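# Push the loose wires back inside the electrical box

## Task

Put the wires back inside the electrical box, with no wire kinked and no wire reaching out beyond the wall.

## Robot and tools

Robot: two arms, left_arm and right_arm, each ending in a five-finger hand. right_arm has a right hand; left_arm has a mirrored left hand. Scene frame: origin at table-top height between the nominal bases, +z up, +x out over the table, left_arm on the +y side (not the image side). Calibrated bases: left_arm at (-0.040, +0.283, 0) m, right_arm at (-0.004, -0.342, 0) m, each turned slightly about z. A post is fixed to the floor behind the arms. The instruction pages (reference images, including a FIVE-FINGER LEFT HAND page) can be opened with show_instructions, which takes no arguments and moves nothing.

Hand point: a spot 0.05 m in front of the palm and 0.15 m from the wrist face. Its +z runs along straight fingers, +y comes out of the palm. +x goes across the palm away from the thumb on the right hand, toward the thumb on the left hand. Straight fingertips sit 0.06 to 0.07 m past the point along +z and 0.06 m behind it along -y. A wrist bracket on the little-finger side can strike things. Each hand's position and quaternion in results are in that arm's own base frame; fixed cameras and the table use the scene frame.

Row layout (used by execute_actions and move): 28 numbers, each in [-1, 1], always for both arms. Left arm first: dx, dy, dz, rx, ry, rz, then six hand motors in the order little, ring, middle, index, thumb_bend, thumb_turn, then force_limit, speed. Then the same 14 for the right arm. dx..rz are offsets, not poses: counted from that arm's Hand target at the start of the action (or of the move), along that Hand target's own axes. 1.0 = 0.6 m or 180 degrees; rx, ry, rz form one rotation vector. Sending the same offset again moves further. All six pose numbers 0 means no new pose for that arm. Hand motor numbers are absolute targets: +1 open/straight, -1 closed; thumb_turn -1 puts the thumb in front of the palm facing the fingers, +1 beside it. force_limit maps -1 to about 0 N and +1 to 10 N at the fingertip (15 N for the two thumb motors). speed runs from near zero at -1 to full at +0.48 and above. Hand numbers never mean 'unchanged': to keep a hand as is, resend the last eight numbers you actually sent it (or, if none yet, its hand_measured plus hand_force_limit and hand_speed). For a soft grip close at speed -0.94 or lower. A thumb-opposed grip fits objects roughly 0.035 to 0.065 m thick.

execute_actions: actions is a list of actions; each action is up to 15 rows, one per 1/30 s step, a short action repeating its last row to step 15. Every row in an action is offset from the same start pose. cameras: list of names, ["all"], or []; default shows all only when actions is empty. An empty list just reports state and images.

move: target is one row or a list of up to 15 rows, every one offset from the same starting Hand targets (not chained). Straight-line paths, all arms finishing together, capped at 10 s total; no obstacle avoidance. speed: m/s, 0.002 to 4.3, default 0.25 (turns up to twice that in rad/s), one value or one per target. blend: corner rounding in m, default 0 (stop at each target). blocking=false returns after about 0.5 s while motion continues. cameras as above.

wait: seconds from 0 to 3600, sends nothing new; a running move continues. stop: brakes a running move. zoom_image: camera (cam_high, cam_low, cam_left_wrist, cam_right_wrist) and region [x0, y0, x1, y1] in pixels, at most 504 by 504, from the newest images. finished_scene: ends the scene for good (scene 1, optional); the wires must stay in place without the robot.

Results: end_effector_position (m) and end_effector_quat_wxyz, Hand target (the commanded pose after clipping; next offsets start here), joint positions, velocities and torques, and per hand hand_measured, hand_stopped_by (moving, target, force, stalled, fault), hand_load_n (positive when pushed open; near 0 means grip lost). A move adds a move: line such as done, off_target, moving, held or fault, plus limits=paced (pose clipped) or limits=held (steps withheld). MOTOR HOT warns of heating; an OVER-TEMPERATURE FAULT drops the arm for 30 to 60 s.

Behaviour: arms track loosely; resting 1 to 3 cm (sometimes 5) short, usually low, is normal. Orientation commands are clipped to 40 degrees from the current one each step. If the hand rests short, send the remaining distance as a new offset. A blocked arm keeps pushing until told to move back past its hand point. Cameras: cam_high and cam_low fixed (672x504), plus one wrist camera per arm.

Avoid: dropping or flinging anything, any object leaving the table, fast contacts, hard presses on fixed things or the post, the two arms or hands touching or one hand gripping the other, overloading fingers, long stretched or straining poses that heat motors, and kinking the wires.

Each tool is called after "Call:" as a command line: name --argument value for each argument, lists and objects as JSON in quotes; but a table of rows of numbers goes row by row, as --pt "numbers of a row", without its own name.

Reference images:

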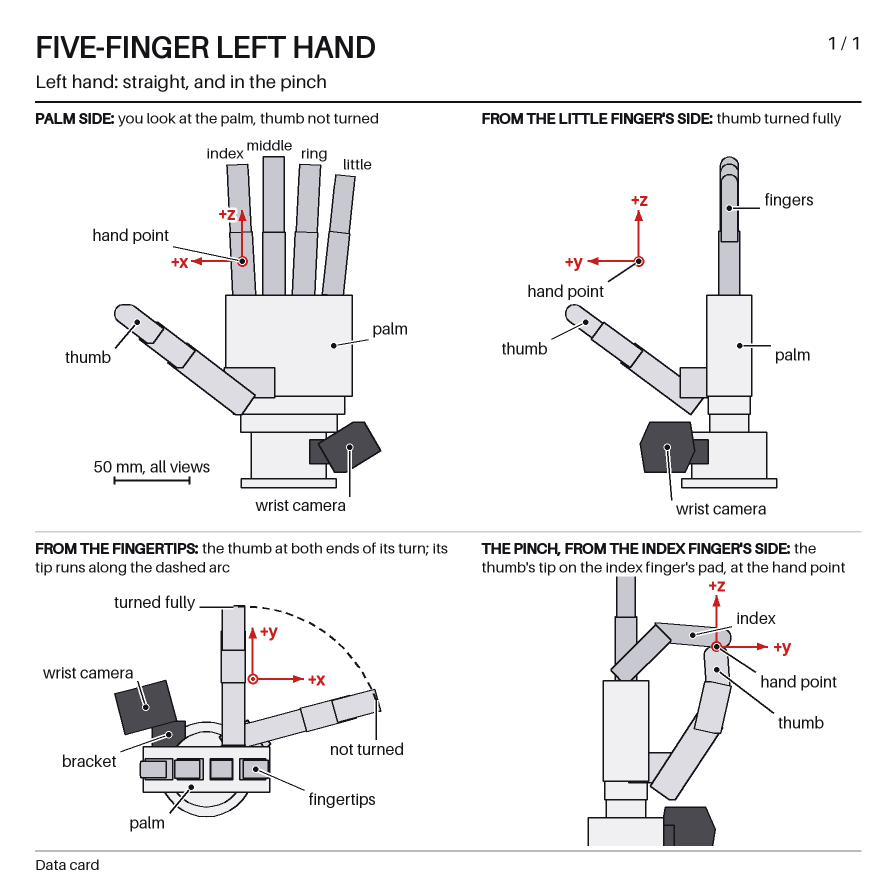

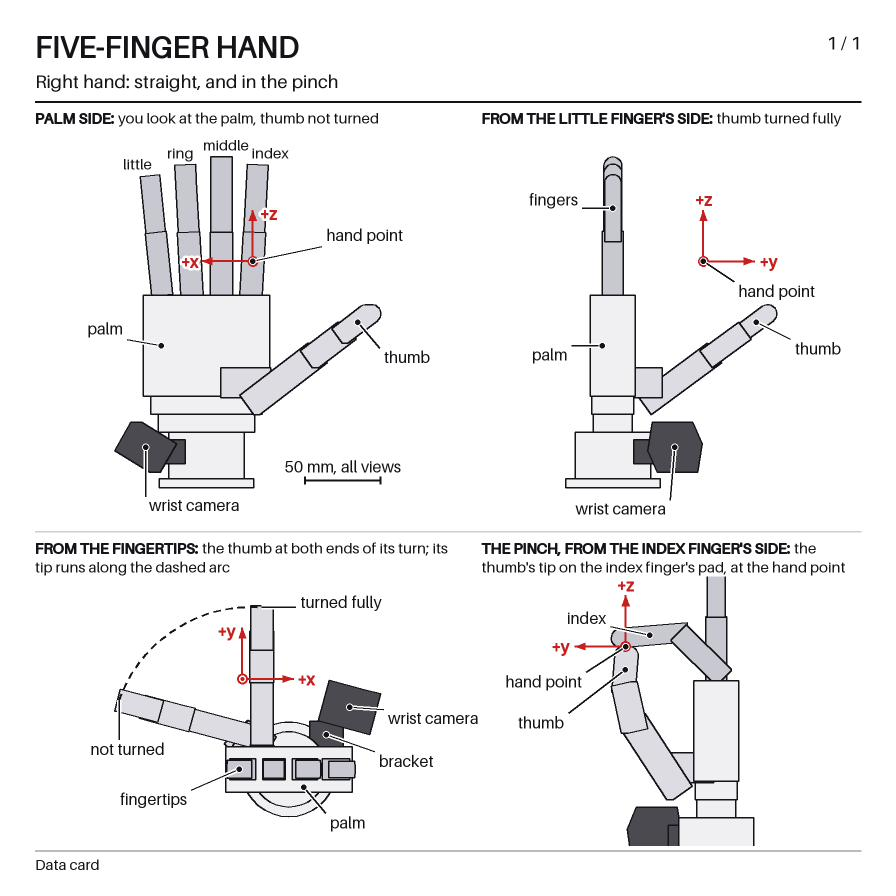

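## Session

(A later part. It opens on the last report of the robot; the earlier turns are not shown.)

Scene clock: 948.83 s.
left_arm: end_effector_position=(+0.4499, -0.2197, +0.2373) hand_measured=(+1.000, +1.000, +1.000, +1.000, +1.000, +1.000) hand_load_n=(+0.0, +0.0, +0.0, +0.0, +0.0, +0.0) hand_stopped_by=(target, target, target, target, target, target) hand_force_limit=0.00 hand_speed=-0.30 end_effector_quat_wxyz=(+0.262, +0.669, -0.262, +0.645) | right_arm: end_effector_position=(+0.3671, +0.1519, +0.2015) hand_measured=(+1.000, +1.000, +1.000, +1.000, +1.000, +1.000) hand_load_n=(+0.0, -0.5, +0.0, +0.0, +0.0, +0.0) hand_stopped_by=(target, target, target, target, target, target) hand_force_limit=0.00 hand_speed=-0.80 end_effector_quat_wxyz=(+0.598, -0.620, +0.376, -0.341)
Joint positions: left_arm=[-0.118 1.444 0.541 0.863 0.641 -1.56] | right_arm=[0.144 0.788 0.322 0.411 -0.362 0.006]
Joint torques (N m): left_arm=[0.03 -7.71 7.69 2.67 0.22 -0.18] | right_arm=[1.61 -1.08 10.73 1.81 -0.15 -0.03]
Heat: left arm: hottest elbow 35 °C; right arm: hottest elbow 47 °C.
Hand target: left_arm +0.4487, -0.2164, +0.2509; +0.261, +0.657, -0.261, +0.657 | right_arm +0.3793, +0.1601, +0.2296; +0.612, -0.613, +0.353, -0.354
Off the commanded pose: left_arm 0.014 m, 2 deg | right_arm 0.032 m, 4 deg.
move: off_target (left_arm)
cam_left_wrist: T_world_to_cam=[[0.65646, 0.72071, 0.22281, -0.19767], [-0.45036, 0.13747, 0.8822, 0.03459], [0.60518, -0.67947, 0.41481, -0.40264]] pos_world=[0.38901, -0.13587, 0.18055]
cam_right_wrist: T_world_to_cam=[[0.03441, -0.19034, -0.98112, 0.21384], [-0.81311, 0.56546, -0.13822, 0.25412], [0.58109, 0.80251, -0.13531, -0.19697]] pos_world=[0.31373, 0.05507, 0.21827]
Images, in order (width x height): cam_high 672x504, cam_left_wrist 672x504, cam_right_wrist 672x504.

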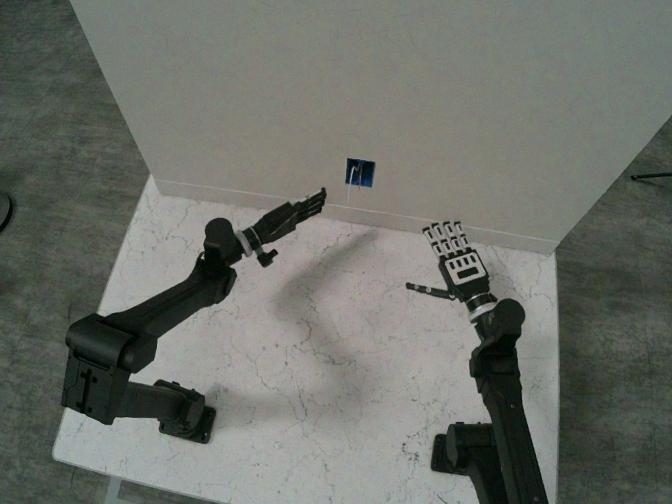

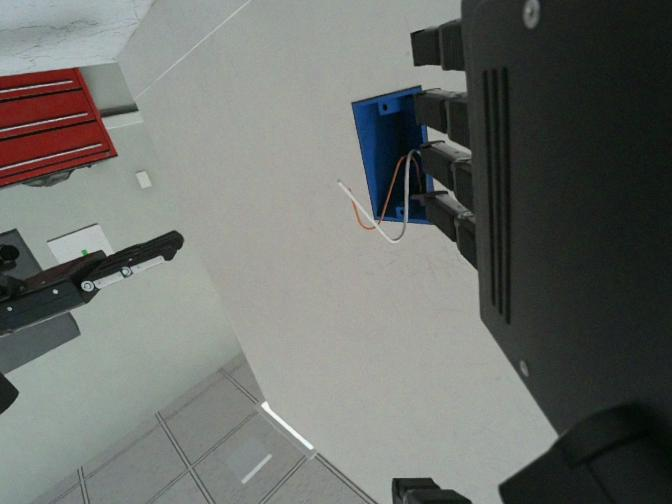

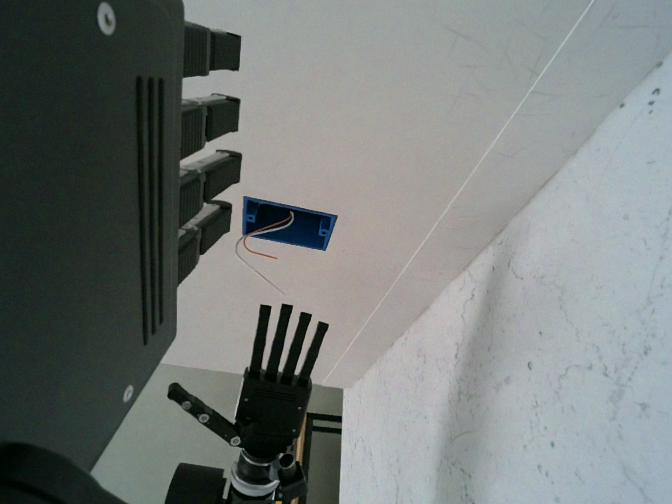

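Call:
move --pt "0.0 0.0822 -0.0142 0.2052 -0.1844 0.4619 -1 -1 -0.15 -1 1 -1 0 -0.3 0 0 0 0 0 0 1 1 1 1 1 1 0 -0.8" --pt "0.0083 0.0398 0.1737 0.2052 -0.1844 0.4619 -1 -1 -0.15 -1 1 -1 0 -0.3 0 0 0 0 0 0 1 1 1 1 1 1 0 -0.8" --speed '[0.2,0.12]' --cameras '["cam_high","cam_right_wrist","cam_left_wrist"]'

Call:
zoom_image --camera "cam_high" --region '[325, 150, 375, 225]'

Call:
zoom_image --camera "cam_right_wrist" --region '[200, 180, 360, 340]'

Scene clock: 987.67 s.
left_arm: end_effector_position=(+0.4922, -0.2971, +0.2284) hand_measured=(-1.000, -1.000, -0.150, -1.000, +1.000, -1.000) hand_load_n=(+0.0, +0.0, +0.0, +0.0, +0.0, +0.0) hand_stopped_by=(target, target, target, target, target, target) hand_force_limit=0.00 hand_speed=-0.30 end_effector_quat_wxyz=(+0.500, -0.513, +0.495, -0.491) | right_arm: end_effector_position=(+0.3671, +0.1519, +0.2015) hand_measured=(+1.000, +1.000, +1.000, +1.000, +1.000, +1.000) hand_load_n=(+0.0, +0.0, +0.0, +0.0, +0.0, +0.0) hand_stopped_by=(target, target, target, target, target, target) hand_force_limit=0.00 hand_speed=-0.80 end_effector_quat_wxyz=(+0.598, -0.620, +0.376, -0.341)
Joint positions: left_arm=[-0.736 1.383 0.763 0.595 -0.763 -0.026] | right_arm=[0.144 0.788 0.322 0.411 -0.362 0.006]
Joint torques (N m): left_arm=[0.15 -6.59 13.67 2.58 0.16 0.04] | right_arm=[1.61 -1.03 10.74 1.83 -0.15 -0.04]
Heat: left arm: hottest elbow 33 °C; right arm: hottest elbow 47 °C.
Hand target: left_arm +0.5081, -0.3052, +0.2560; +0.503, -0.511, +0.475, -0.510 | right_arm +0.3793, +0.1601, +0.2296; +0.612, -0.613, +0.353, -0.354
Off the commanded pose: left_arm 0.033 m, 3 deg | right_arm 0.032 m, 4 deg.
move: off_target (left_arm)
cam_left_wrist: T_world_to_cam=[[-0.00456, -0.22574, 0.97418, -0.29525], [-0.42917, -0.87947, -0.2058, 0.00805], [0.90321, -0.41902, -0.09287, -0.43047]] pos_world=[0.39092, -0.23995, 0.2493]
cam_right_wrist: T_world_to_cam=[[0.03441, -0.19034, -0.98112, 0.21384], [-0.81311, 0.56546, -0.13822, 0.25412], [0.58109, 0.80251, -0.13531, -0.19697]] pos_world=[0.31373, 0.05507, 0.21827]
Images, in order (width x height): cam_high 672x504, cam_left_wrist 672x504, cam_right_wrist 672x504.

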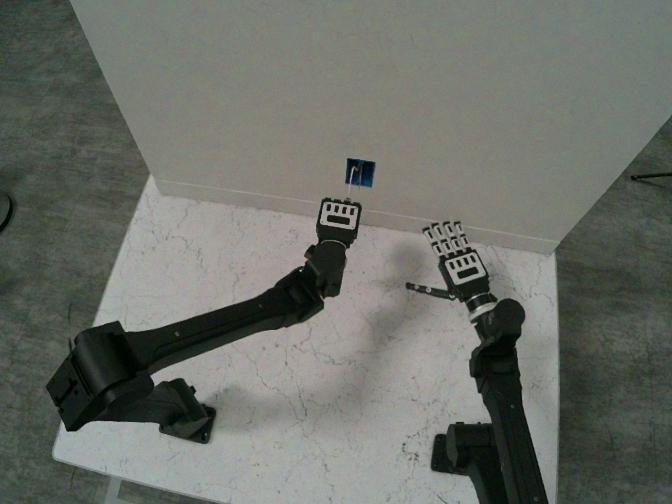

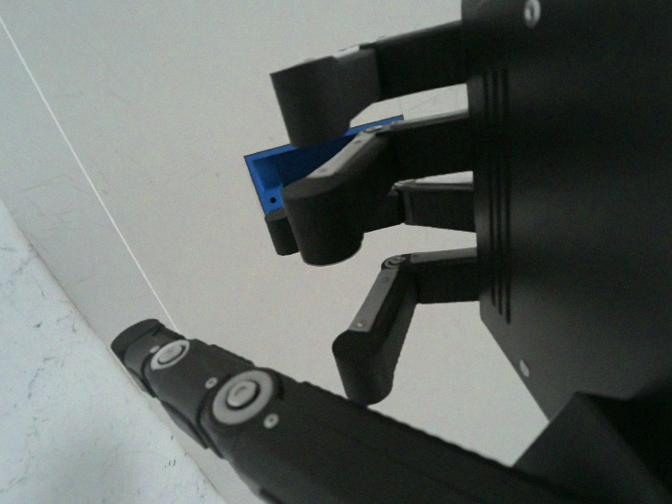

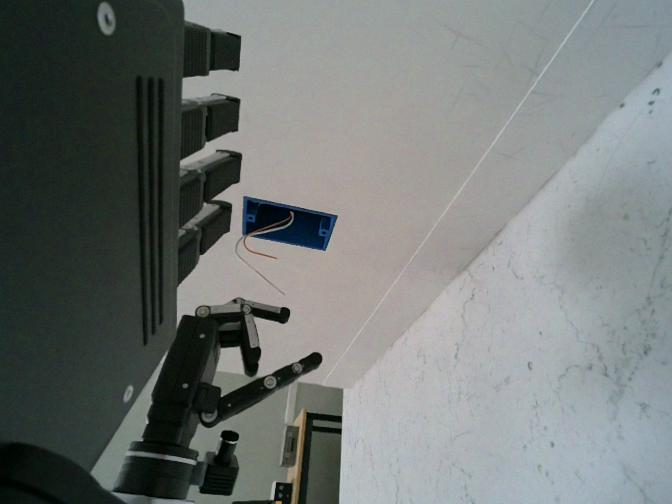

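Scaled by 6.720 from the camera's image (finer frame: 960x720).

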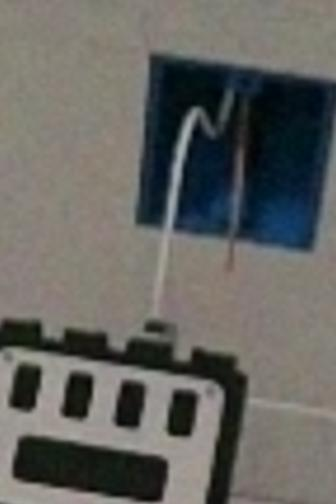

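Scaled by 3.150 from the camera's image (finer frame: 960x720).

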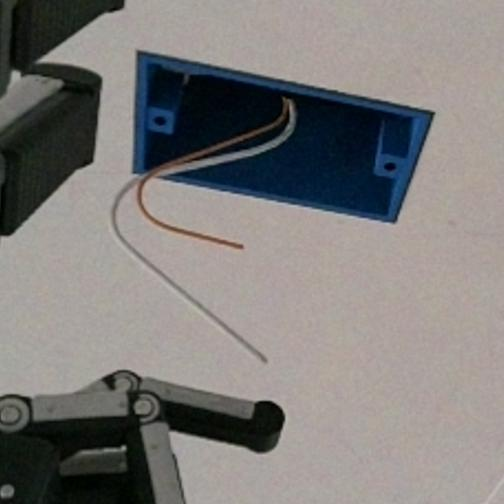

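Call:
move --target '[0.0072,0.002,0.07,0,0,0,-1,-1,-0.15,-1,1,-1,0,-0.3,0,0,0,0,0,0,1,1,1,1,1,1,0,-0.8]' --speed 0.06 --cameras '["cam_high","cam_right_wrist"]'

Call:
zoom_image --camera "cam_high" --region '[325, 150, 375, 225]'

Call:
zoom_image --camera "cam_right_wrist" --region '[200, 180, 360, 340]'

Scene clock: 994.07 s.
left_arm: end_effector_position=(+0.5308, -0.3022, +0.2245) hand_measured=(-1.000, -1.000, -0.150, -1.000, +1.000, -1.000) hand_load_n=(+0.0, +0.0, -2.0, +0.0, +0.0, +0.0) hand_stopped_by=(target, target, target, target, target, target) hand_force_limit=0.00 hand_speed=-0.30 end_effector_quat_wxyz=(+0.498, -0.513, +0.498, -0.491) | right_arm: end_effector_position=(+0.3671, +0.1519, +0.2015) hand_measured=(+1.000, +1.000, +1.000, +1.000, +1.000, +1.000) hand_load_n=(+0.0, +0.0, +0.0, +0.0, +0.0, +0.0) hand_stopped_by=(target, target, target, target, target, target) hand_force_limit=0.00 hand_speed=-0.80 end_effector_quat_wxyz=(+0.598, -0.620, +0.376, -0.341)
Joint positions: left_arm=[-0.684 1.47 0.846 0.595 -0.706 -0.026] | right_arm=[0.144 0.788 0.322 0.411 -0.362 0.006]
Joint torques (N m): left_arm=[0.5 -8 14.38 2.33 0.17 0.01] | right_arm=[1.67 -1.14 10.74 1.83 -0.15 -0.04]
Heat: left arm: hottest elbow 34 °C; right arm: hottest elbow 47 °C.
Hand target: left_arm +0.5502, -0.3084, +0.2561; +0.503, -0.511, +0.475, -0.510 | right_arm +0.3793, +0.1601, +0.2296; +0.612, -0.613, +0.353, -0.354
Off the commanded pose: left_arm 0.038 m, 4 deg | right_arm 0.032 m, 4 deg.
move: off_target (left_arm)
cam_right_wrist: T_world_to_cam=[[0.03441, -0.19034, -0.98112, 0.21384], [-0.81311, 0.56546, -0.13822, 0.25412], [0.58109, 0.80251, -0.13531, -0.19697]] pos_world=[0.31373, 0.05507, 0.21827]

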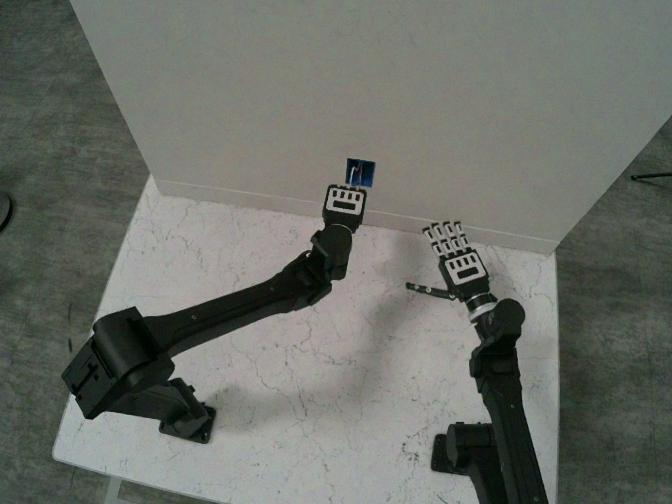

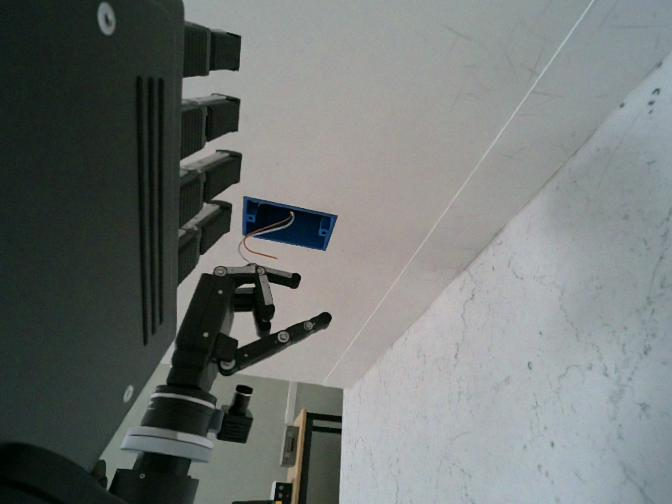

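Scaled by 6.720 from the camera's image (finer frame: 960x720).

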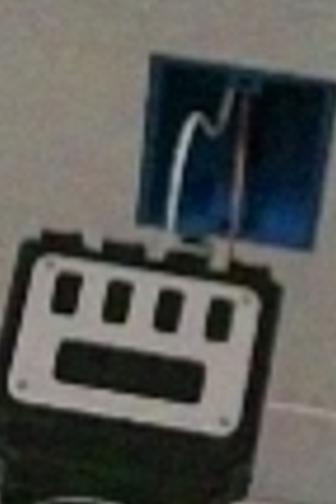

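Scaled by 3.150 from the camera's image (finer frame: 960x720).

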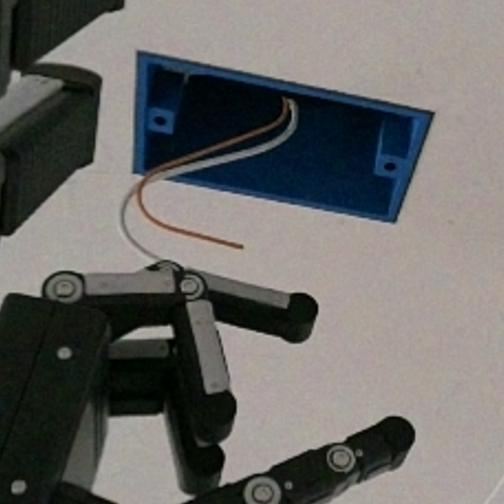

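Call:
move --pt "0.0 0.0 -0.05 0 0 0 -1 -1 -0.15 -1 1 -1 0 -0.3 0 0 0 0 0 0 1 1 1 1 1 1 0 -0.8" --pt "-0.014 -0.002 -0.05 0 0 0 -1 -1 -0.15 -1 1 -1 0 -0.3 0 0 0 0 0 0 1 1 1 1 1 1 0 -0.8" --speed 0.06 --cameras '["cam_high","cam_right_wrist"]'

Call:
zoom_image --camera "cam_high" --region '[325, 150, 375, 225]'

Call:
zoom_image --camera "cam_right_wrist" --region '[200, 180, 360, 340]'

Scene clock: 1000.90 s.
left_arm: end_effector_position=(+0.5180, -0.3043, +0.2378) hand_measured=(-1.000, -1.000, -0.150, -1.000, +1.000, -1.000) hand_load_n=(+0.0, +0.0, +0.0, +0.0, +0.0, +0.0) hand_stopped_by=(target, target, target, target, target, target) hand_force_limit=0.00 hand_speed=-0.30 end_effector_quat_wxyz=(+0.500, -0.513, +0.489, -0.497) | right_arm: end_effector_position=(+0.3671, +0.1519, +0.2015) hand_measured=(+1.000, +1.000, +1.000, +1.000, +1.000, +1.000) hand_load_n=(+0.0, +0.0, +0.0, +0.0, +0.0, -0.5) hand_stopped_by=(target, target, target, target, target, target) hand_force_limit=0.00 hand_speed=-0.80 end_effector_quat_wxyz=(+0.598, -0.620, +0.376, -0.341)
Joint positions: left_arm=[-0.708 1.432 0.831 0.595 -0.736 -0.026] | right_arm=[0.144 0.788 0.322 0.411 -0.362 0.006]
Joint torques (N m): left_arm=[0.09 -9.58 9.8 2.54 0.17 0.02] | right_arm=[1.67 -1.14 10.74 1.81 -0.15 -0.04]
Heat: left arm: hottest elbow 34 °C; right arm: hottest elbow 47 °C.
Hand target: left_arm +0.5199, -0.3010, +0.2563; +0.503, -0.511, +0.475, -0.510 | right_arm +0.3793, +0.1601, +0.2296; +0.612, -0.613, +0.353, -0.354
Off the commanded pose: left_arm 0.019 m, 2 deg | right_arm 0.032 m, 4 deg.
move: off_target (left_arm)
cam_right_wrist: T_world_to_cam=[[0.03441, -0.19034, -0.98112, 0.21384], [-0.81311, 0.56546, -0.13822, 0.25412], [0.58109, 0.80251, -0.13531, -0.19697]] pos_world=[0.31373, 0.05507, 0.21827]

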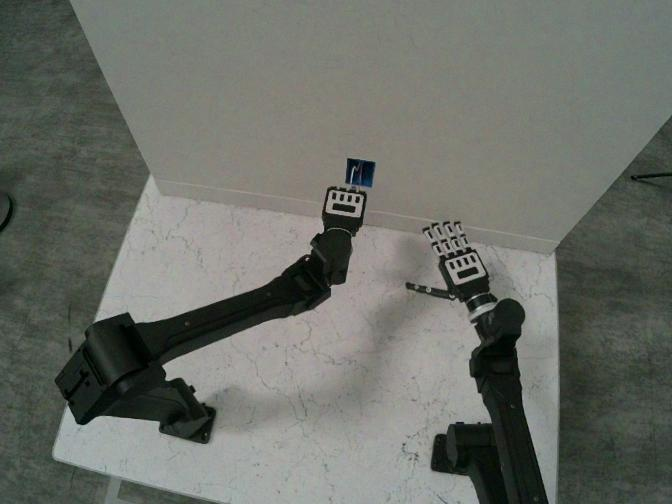

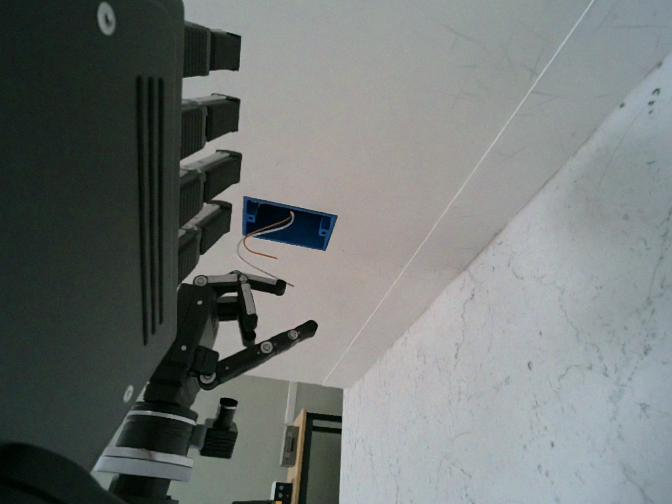

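Scaled by 6.720 from the camera's image (finer frame: 960x720).

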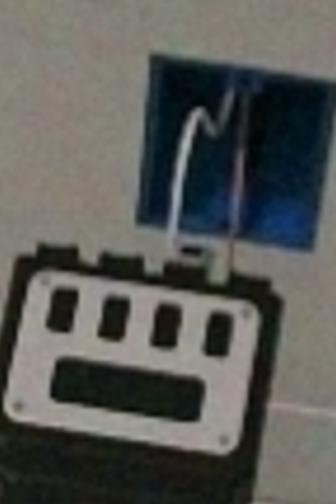

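Scaled by 3.150 from the camera's image (finer frame: 960x720).

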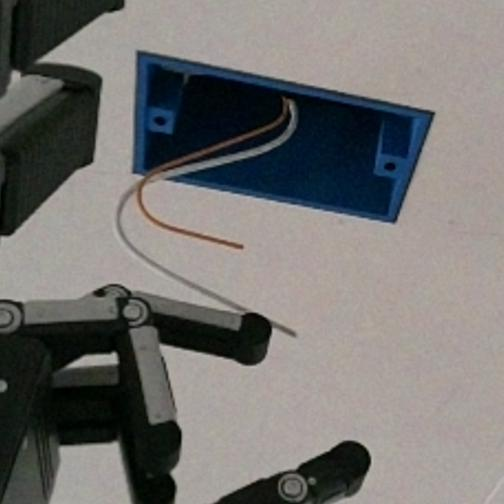

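Call:
move --target '[-0.022,0.018,-0.005,0,0,0,-1,-1,-0.15,-1,1,-1,0,-0.3,0,0,0,0,0,0,1,1,1,1,1,1,0,-0.8]' --speed 0.06 --cameras '["cam_high","cam_right_wrist"]'

Call:
zoom_image --camera "cam_high" --region '[325, 150, 375, 225]'

Scene clock: 1005.20 s.
left_arm: end_effector_position=(+0.5147, -0.2910, +0.2257) hand_measured=(-1.000, -1.000, -0.150, -1.000, +1.000, -1.000) hand_load_n=(+0.0, +0.0, -0.5, +0.0, +0.0, +0.0) hand_stopped_by=(target, target, target, target, target, target) hand_force_limit=0.00 hand_speed=-0.30 end_effector_quat_wxyz=(+0.500, -0.514, +0.490, -0.496) | right_arm: end_effector_position=(+0.3671, +0.1519, +0.2015) hand_measured=(+1.000, +1.000, +1.000, +1.000, +1.000, +1.000) hand_load_n=(+0.0, +0.0, +0.0, +0.0, +0.0, +0.0) hand_stopped_by=(target, target, target, target, target, target) hand_force_limit=0.00 hand_speed=-0.80 end_effector_quat_wxyz=(+0.598, -0.620, +0.376, -0.341)
Joint positions: left_arm=[-0.689 1.426 0.787 0.628 -0.717 -0.026] | right_arm=[0.144 0.788 0.322 0.411 -0.362 0.006]
Joint torques (N m): left_arm=[0.03 -9.35 9.65 2.73 0.17 0.02] | right_arm=[1.61 -1.14 10.76 1.83 -0.16 -0.04]
Heat: left arm: hottest elbow 34 °C; right arm: hottest elbow 47 °C.
Hand target: left_arm +0.5169, -0.2882, +0.2448; +0.503, -0.511, +0.475, -0.510 | right_arm +0.3793, +0.1601, +0.2296; +0.612, -0.613, +0.353, -0.354
Off the commanded pose: left_arm 0.020 m, 2 deg | right_arm 0.032 m, 4 deg.
move: off_target (left_arm)
cam_right_wrist: T_world_to_cam=[[0.03441, -0.19034, -0.98112, 0.21384], [-0.81311, 0.56546, -0.13822, 0.25412], [0.58109, 0.80251, -0.13531, -0.19697]] pos_world=[0.31373, 0.05507, 0.21827]

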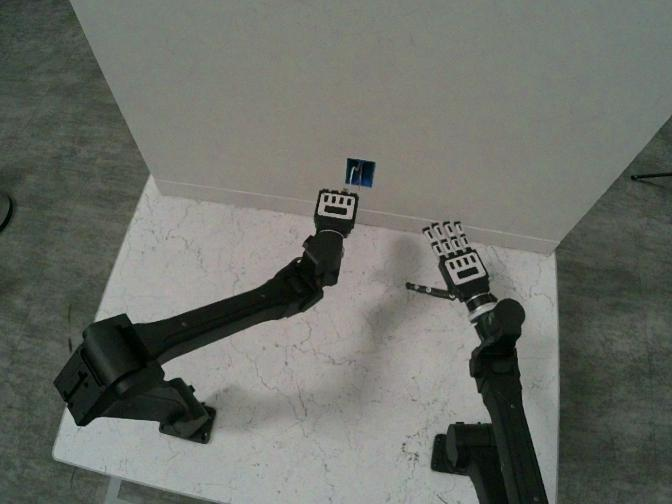

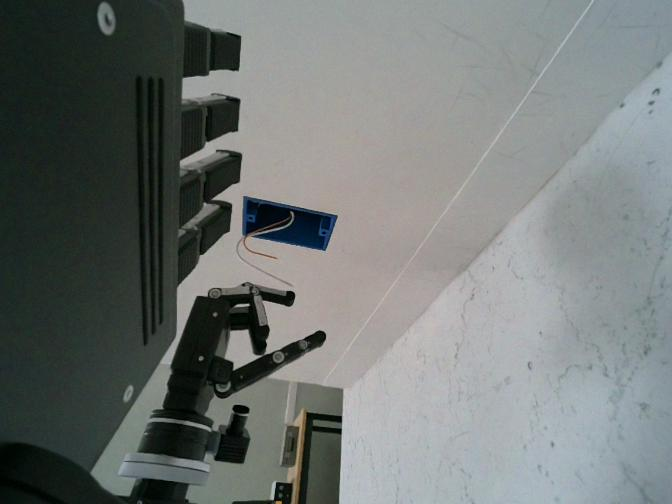

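Scaled by 6.720 from the camera's image (finer frame: 960x720).

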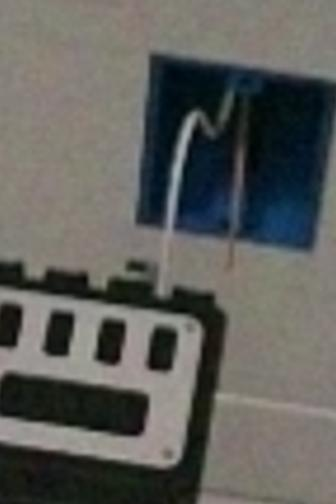

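Call:
move --target '[0.023,0.001,0.025,0,0,0,-1,-1,-0.15,-1,1,-1,0,-0.3,0,0,0,0,0,0,1,1,1,1,1,1,0,-0.8]' --speed 0.06 --cameras '["cam_high","cam_right_wrist"]'

Call:
zoom_image --camera "cam_high" --region '[325, 150, 375, 225]'

Call:
zoom_image --camera "cam_right_wrist" --region '[200, 180, 360, 340]'

Scene clock: 1009.57 s.
left_arm: end_effector_position=(+0.5173, -0.2932, +0.2174) hand_measured=(-1.000, -1.000, -0.150, -1.000, +1.000, -1.000) hand_load_n=(+0.0, +0.0, +0.0, +0.0, +0.0, +0.0) hand_stopped_by=(target, target, target, target, target, target) hand_force_limit=0.00 hand_speed=-0.30 end_effector_quat_wxyz=(+0.500, -0.514, +0.495, -0.491) | right_arm: end_effector_position=(+0.3671, +0.1519, +0.2015) hand_measured=(+1.000, +1.000, +1.000, +1.000, +1.000, +1.000) hand_load_n=(+0.0, -0.5, +0.0, +0.0, +0.0, -0.5) hand_stopped_by=(target, target, target, target, target, target) hand_force_limit=0.00 hand_speed=-0.80 end_effector_quat_wxyz=(+0.598, -0.620, +0.376, -0.341)
Joint positions: left_arm=[-0.689 1.445 0.793 0.628 -0.717 -0.026] | right_arm=[0.144 0.788 0.322 0.411 -0.362 0.006]
Joint torques (N m): left_arm=[-0.15 -7.59 13.48 2.47 0.09 0.01] | right_arm=[1.61 -1.08 10.73 1.8 -0.15 -0.04]
Heat: left arm: hottest elbow 34 °C; right arm: hottest elbow 47 °C.
Hand target: left_arm +0.5323, -0.3016, +0.2452; +0.503, -0.511, +0.475, -0.510 | right_arm +0.3793, +0.1601, +0.2296; +0.612, -0.613, +0.353, -0.354
Off the commanded pose: left_arm 0.033 m, 3 deg | right_arm 0.032 m, 4 deg.
move: off_target (left_arm)
cam_right_wrist: T_world_to_cam=[[0.03441, -0.19034, -0.98112, 0.21384], [-0.81311, 0.56546, -0.13822, 0.25412], [0.58109, 0.80251, -0.13531, -0.19697]] pos_world=[0.31373, 0.05507, 0.21827]

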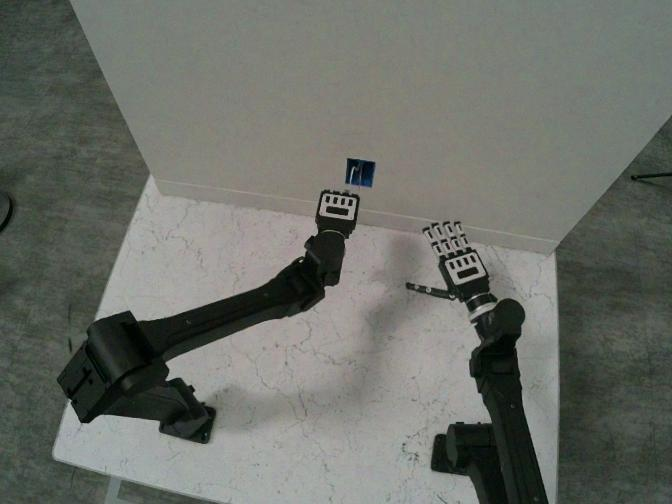

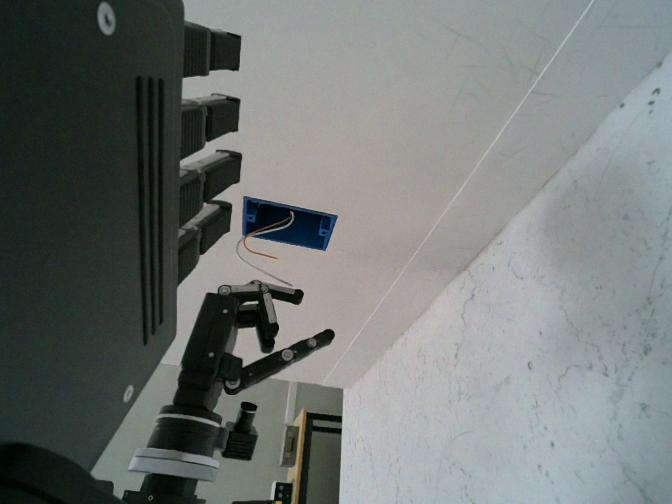

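Scaled by 6.720 from the camera's image (finer frame: 960x720).

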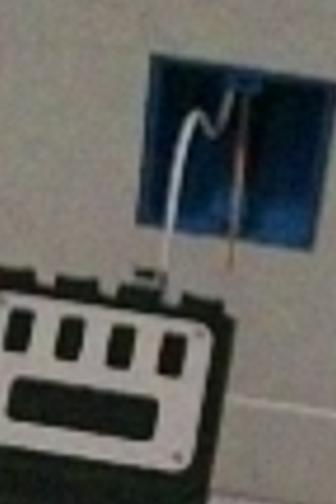

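Scaled by 3.150 from the camera's image (finer frame: 960x720).

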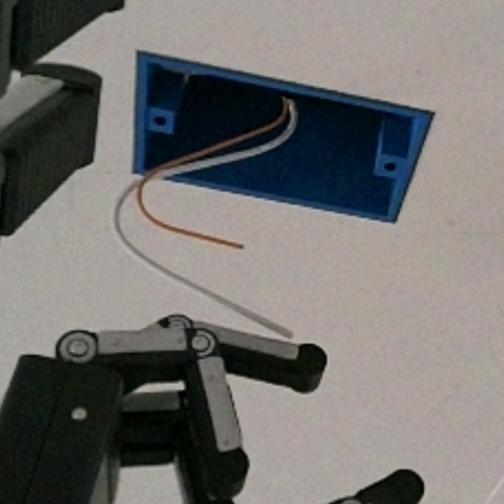

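Call:
move --target '[0.0105,-0.016,0.045,0,0,0,-1,-1,-0.15,-1,1,-1,0,-0.3,0,0,0,0,0,0,1,1,1,1,1,1,0,-0.8]' --speed 0.06 --cameras '["cam_high","cam_right_wrist"]'

Call:
zoom_image --camera "cam_high" --region '[325, 150, 375, 225]'

Call:
zoom_image --camera "cam_right_wrist" --region '[200, 180, 360, 340]'

Scene clock: 1013.27 s.
left_arm: end_effector_position=(+0.5387, -0.3013, +0.2256) hand_measured=(-1.000, -1.000, -0.150, -1.000, +1.000, -1.000) hand_load_n=(+0.0, +0.0, -2.5, +0.0, +0.0, +0.0) hand_stopped_by=(target, target, target, target, target, target) hand_force_limit=0.00 hand_speed=-0.30 end_effector_quat_wxyz=(+0.498, -0.512, +0.494, -0.495) | right_arm: end_effector_position=(+0.3671, +0.1519, +0.2015) hand_measured=(+1.000, +1.000, +1.000, +1.000, +1.000, +1.000) hand_load_n=(-0.5, +0.0, +0.0, +0.0, +0.0, -0.5) hand_stopped_by=(target, target, target, target, target, target) hand_force_limit=0.00 hand_speed=-0.80 end_effector_quat_wxyz=(+0.598, -0.620, +0.376, -0.341)
Joint positions: left_arm=[-0.67 1.484 0.857 0.611 -0.691 -0.026] | right_arm=[0.144 0.788 0.322 0.411 -0.362 0.006]
Joint torques (N m): left_arm=[0.73 -8.18 14.79 1.66 0.22 0.01] | right_arm=[1.55 -1.03 10.73 1.84 -0.15 -0.03]
Heat: left arm: hottest elbow 35 °C; right arm: hottest elbow 47 °C.
Hand target: left_arm +0.5592, -0.3067, +0.2558; +0.503, -0.511, +0.474, -0.510 | right_arm +0.3793, +0.1601, +0.2296; +0.612, -0.613, +0.353, -0.354
Off the commanded pose: left_arm 0.037 m, 3 deg | right_arm 0.032 m, 4 deg.
move: off_target (left_arm)
cam_right_wrist: T_world_to_cam=[[0.03441, -0.19034, -0.98112, 0.21384], [-0.81311, 0.56546, -0.13822, 0.25412], [0.58109, 0.80251, -0.13531, -0.19697]] pos_world=[0.31373, 0.05507, 0.21827]

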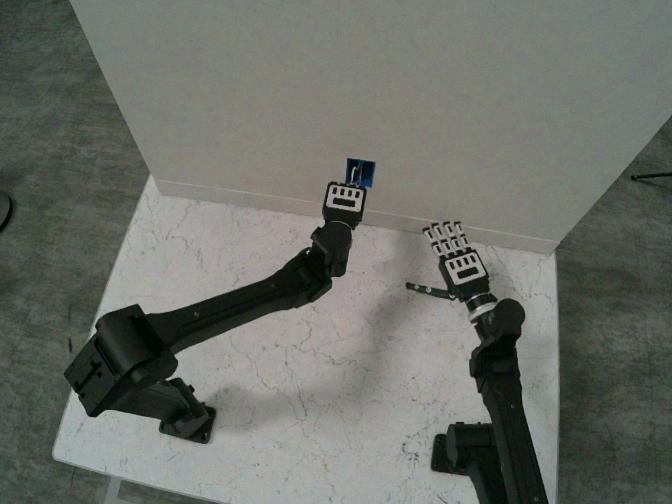

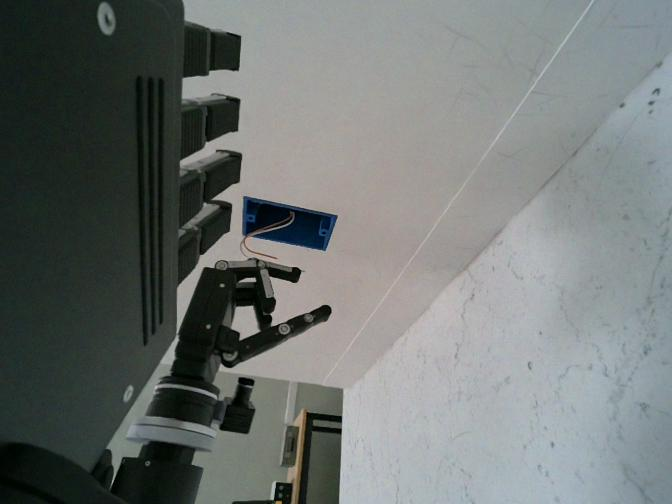

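Scaled by 6.720 from the camera's image (finer frame: 960x720).

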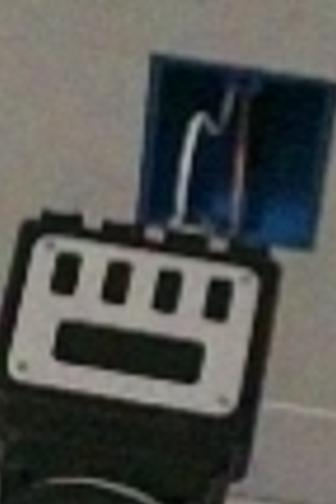

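Scaled by 3.150 from the camera's image (finer frame: 960x720).

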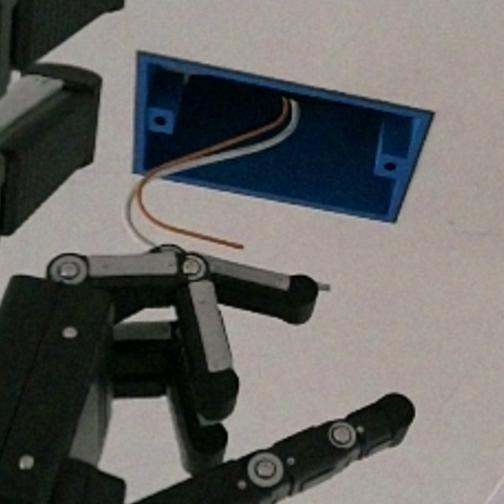

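Call:
move --target '[-0.003,-0.003,0.035,0,0,0,-1,-1,-0.15,-1,1,-1,0,-0.3,0,0,0,0,0,0,1,1,1,1,1,1,0,-0.8]' --speed 0.05 --cameras '["cam_high","cam_right_wrist"]'

Call:
zoom_image --camera "cam_high" --region '[325, 150, 375, 225]'

Call:
zoom_image --camera "cam_right_wrist" --region '[200, 180, 360, 340]'

Scene clock: 1020.23 s.
left_arm: end_effector_position=(+0.5563, -0.3029, +0.2350) hand_measured=(-1.000, -1.000, -0.150, -1.000, +1.000, -1.000) hand_load_n=(+0.0, +0.0, -1.5, +0.0, +0.0, +0.0) hand_stopped_by=(target, target, target, target, target, target) hand_force_limit=0.00 hand_speed=-0.30 end_effector_quat_wxyz=(+0.497, -0.510, +0.491, -0.502) | right_arm: end_effector_position=(+0.3671, +0.1519, +0.2015) hand_measured=(+1.000, +1.000, +1.000, +1.000, +1.000, +1.000) hand_load_n=(+0.0, +0.0, -0.5, +0.0, +0.0, +0.0) hand_stopped_by=(target, target, target, target, target, target) hand_force_limit=0.00 hand_speed=-0.80 end_effector_quat_wxyz=(+0.598, -0.620, +0.376, -0.341)
Joint positions: left_arm=[-0.646 1.506 0.901 0.602 -0.661 -0.026] | right_arm=[0.144 0.788 0.322 0.411 -0.362 0.006]
Joint torques (N m): left_arm=[1.32 -7.65 14.93 1.52 0.24 -0.01] | right_arm=[1.67 -1.03 10.73 1.83 -0.15 -0.03]
Heat: left arm: hottest elbow 35 °C; right arm: hottest elbow 47 °C.
Hand target: left_arm +0.5800, -0.3042, +0.2580; +0.503, -0.511, +0.475, -0.510 | right_arm +0.3793, +0.1601, +0.2296; +0.612, -0.613, +0.353, -0.354
Off the commanded pose: left_arm 0.033 m, 2 deg | right_arm 0.032 m, 4 deg.
move: off_target (left_arm)
cam_right_wrist: T_world_to_cam=[[0.03441, -0.19034, -0.98112, 0.21384], [-0.81311, 0.56546, -0.13822, 0.25412], [0.58109, 0.80251, -0.13531, -0.19697]] pos_world=[0.31373, 0.05507, 0.21827]

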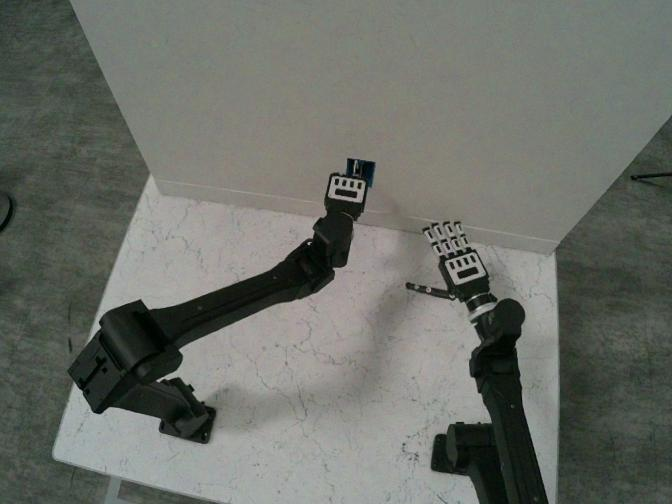

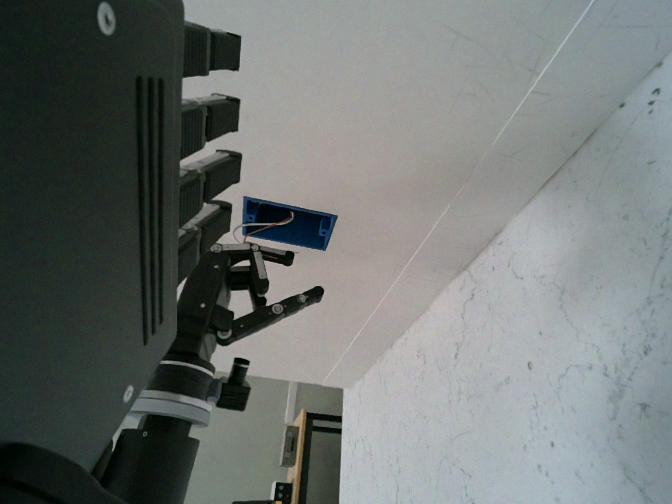

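Scaled by 6.720 from the camera's image (finer frame: 960x720).

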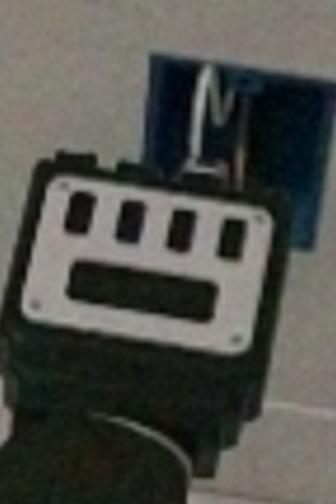

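Scaled by 3.150 from the camera's image (finer frame: 960x720).

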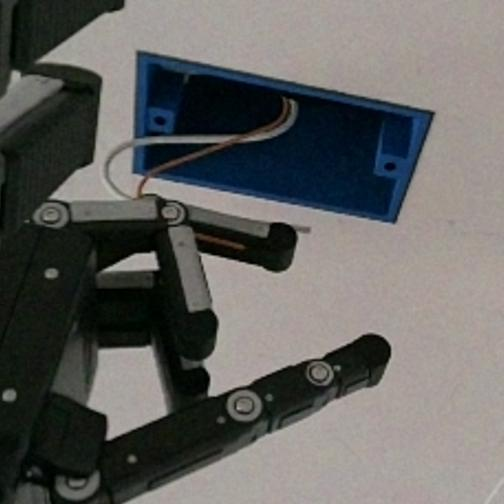

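Call:
move --target '[-0.003,0.024,0.03,0,0,0,-1,-1,-0.15,-1,1,-1,0,-0.3,0,0,0,0,0,0,1,1,1,1,1,1,0,-0.8]' --speed 0.05 --cameras '["cam_high","cam_right_wrist"]'

Call:
zoom_image --camera "cam_high" --region '[325, 150, 375, 225]'

Call:
zoom_image --camera "cam_right_wrist" --region '[200, 180, 360, 340]'

Scene clock: 1024.93 s.
left_arm: end_effector_position=(+0.5729, -0.2996, +0.2035) hand_measured=(-1.000, -1.000, -0.150, -1.000, +1.000, -1.000) hand_load_n=(+0.0, +0.0, -0.5, +0.0, +0.0, +0.0) hand_stopped_by=(target, target, target, target, target, target) hand_force_limit=0.00 hand_speed=-0.30 end_effector_quat_wxyz=(+0.494, -0.513, +0.508, -0.484) | right_arm: end_effector_position=(+0.3671, +0.1519, +0.2015) hand_measured=(+1.000, +1.000, +1.000, +1.000, +1.000, +1.000) hand_load_n=(+0.0, +0.0, +0.0, +0.0, +0.0, +0.0) hand_stopped_by=(target, target, target, target, target, target) hand_force_limit=0.00 hand_speed=-0.80 end_effector_quat_wxyz=(+0.598, -0.620, +0.376, -0.341)
Joint positions: left_arm=[-0.619 1.574 0.919 0.602 -0.632 -0.026] | right_arm=[0.144 0.788 0.322 0.411 -0.362 0.006]
Joint torques (N m): left_arm=[1.08 -9.82 14.82 2.91 0.07 -0.01] | right_arm=[1.55 -1.08 10.74 1.83 -0.15 -0.04]
Heat: left arm: hottest elbow 36 °C; right arm: hottest elbow 47 °C.
Hand target: left_arm +0.5983, -0.3026, +0.2440; +0.503, -0.511, +0.475, -0.510 | right_arm +0.3793, +0.1601, +0.2296; +0.612, -0.613, +0.353, -0.354
Off the commanded pose: left_arm 0.048 m, 5 deg | right_arm 0.032 m, 4 deg.
move: off_target (left_arm)
cam_right_wrist: T_world_to_cam=[[0.03441, -0.19034, -0.98112, 0.21384], [-0.81311, 0.56546, -0.13822, 0.25412], [0.58109, 0.80251, -0.13531, -0.19697]] pos_world=[0.31373, 0.05507, 0.21827]

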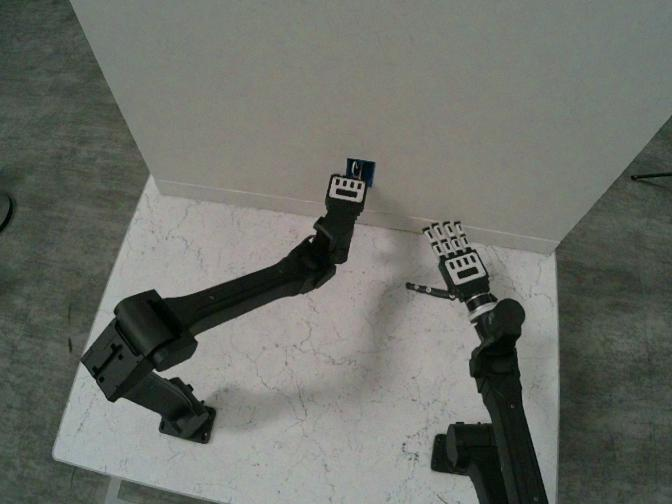

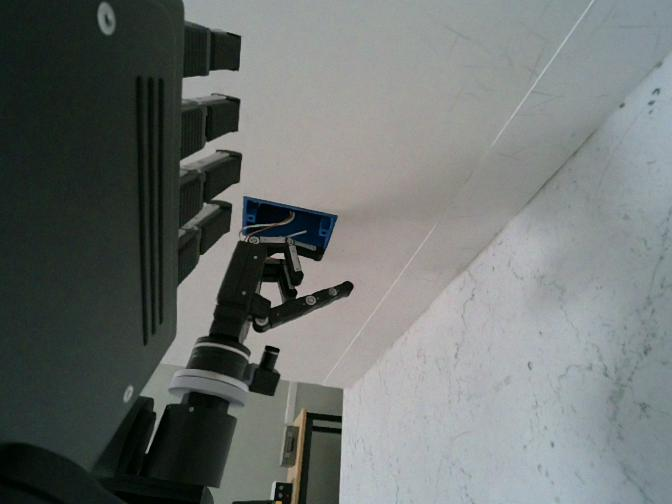

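Scaled by 6.720 from the camera's image (finer frame: 960x720).

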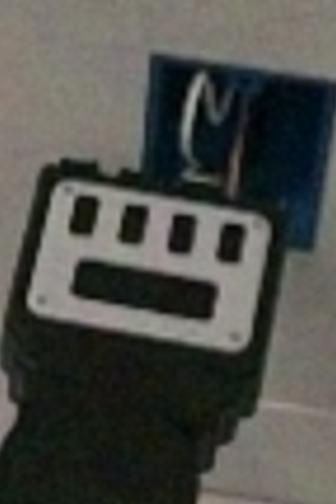

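Scaled by 3.150 from the camera's image (finer frame: 960x720).

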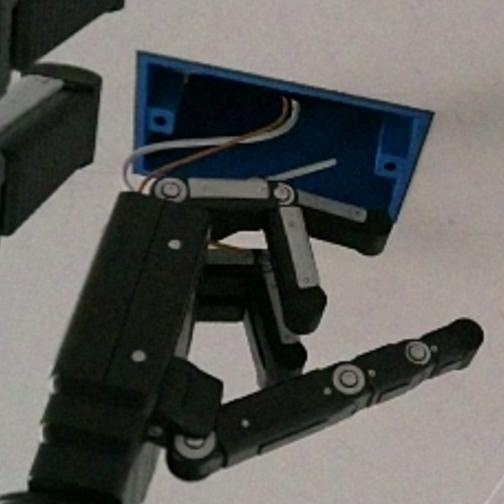

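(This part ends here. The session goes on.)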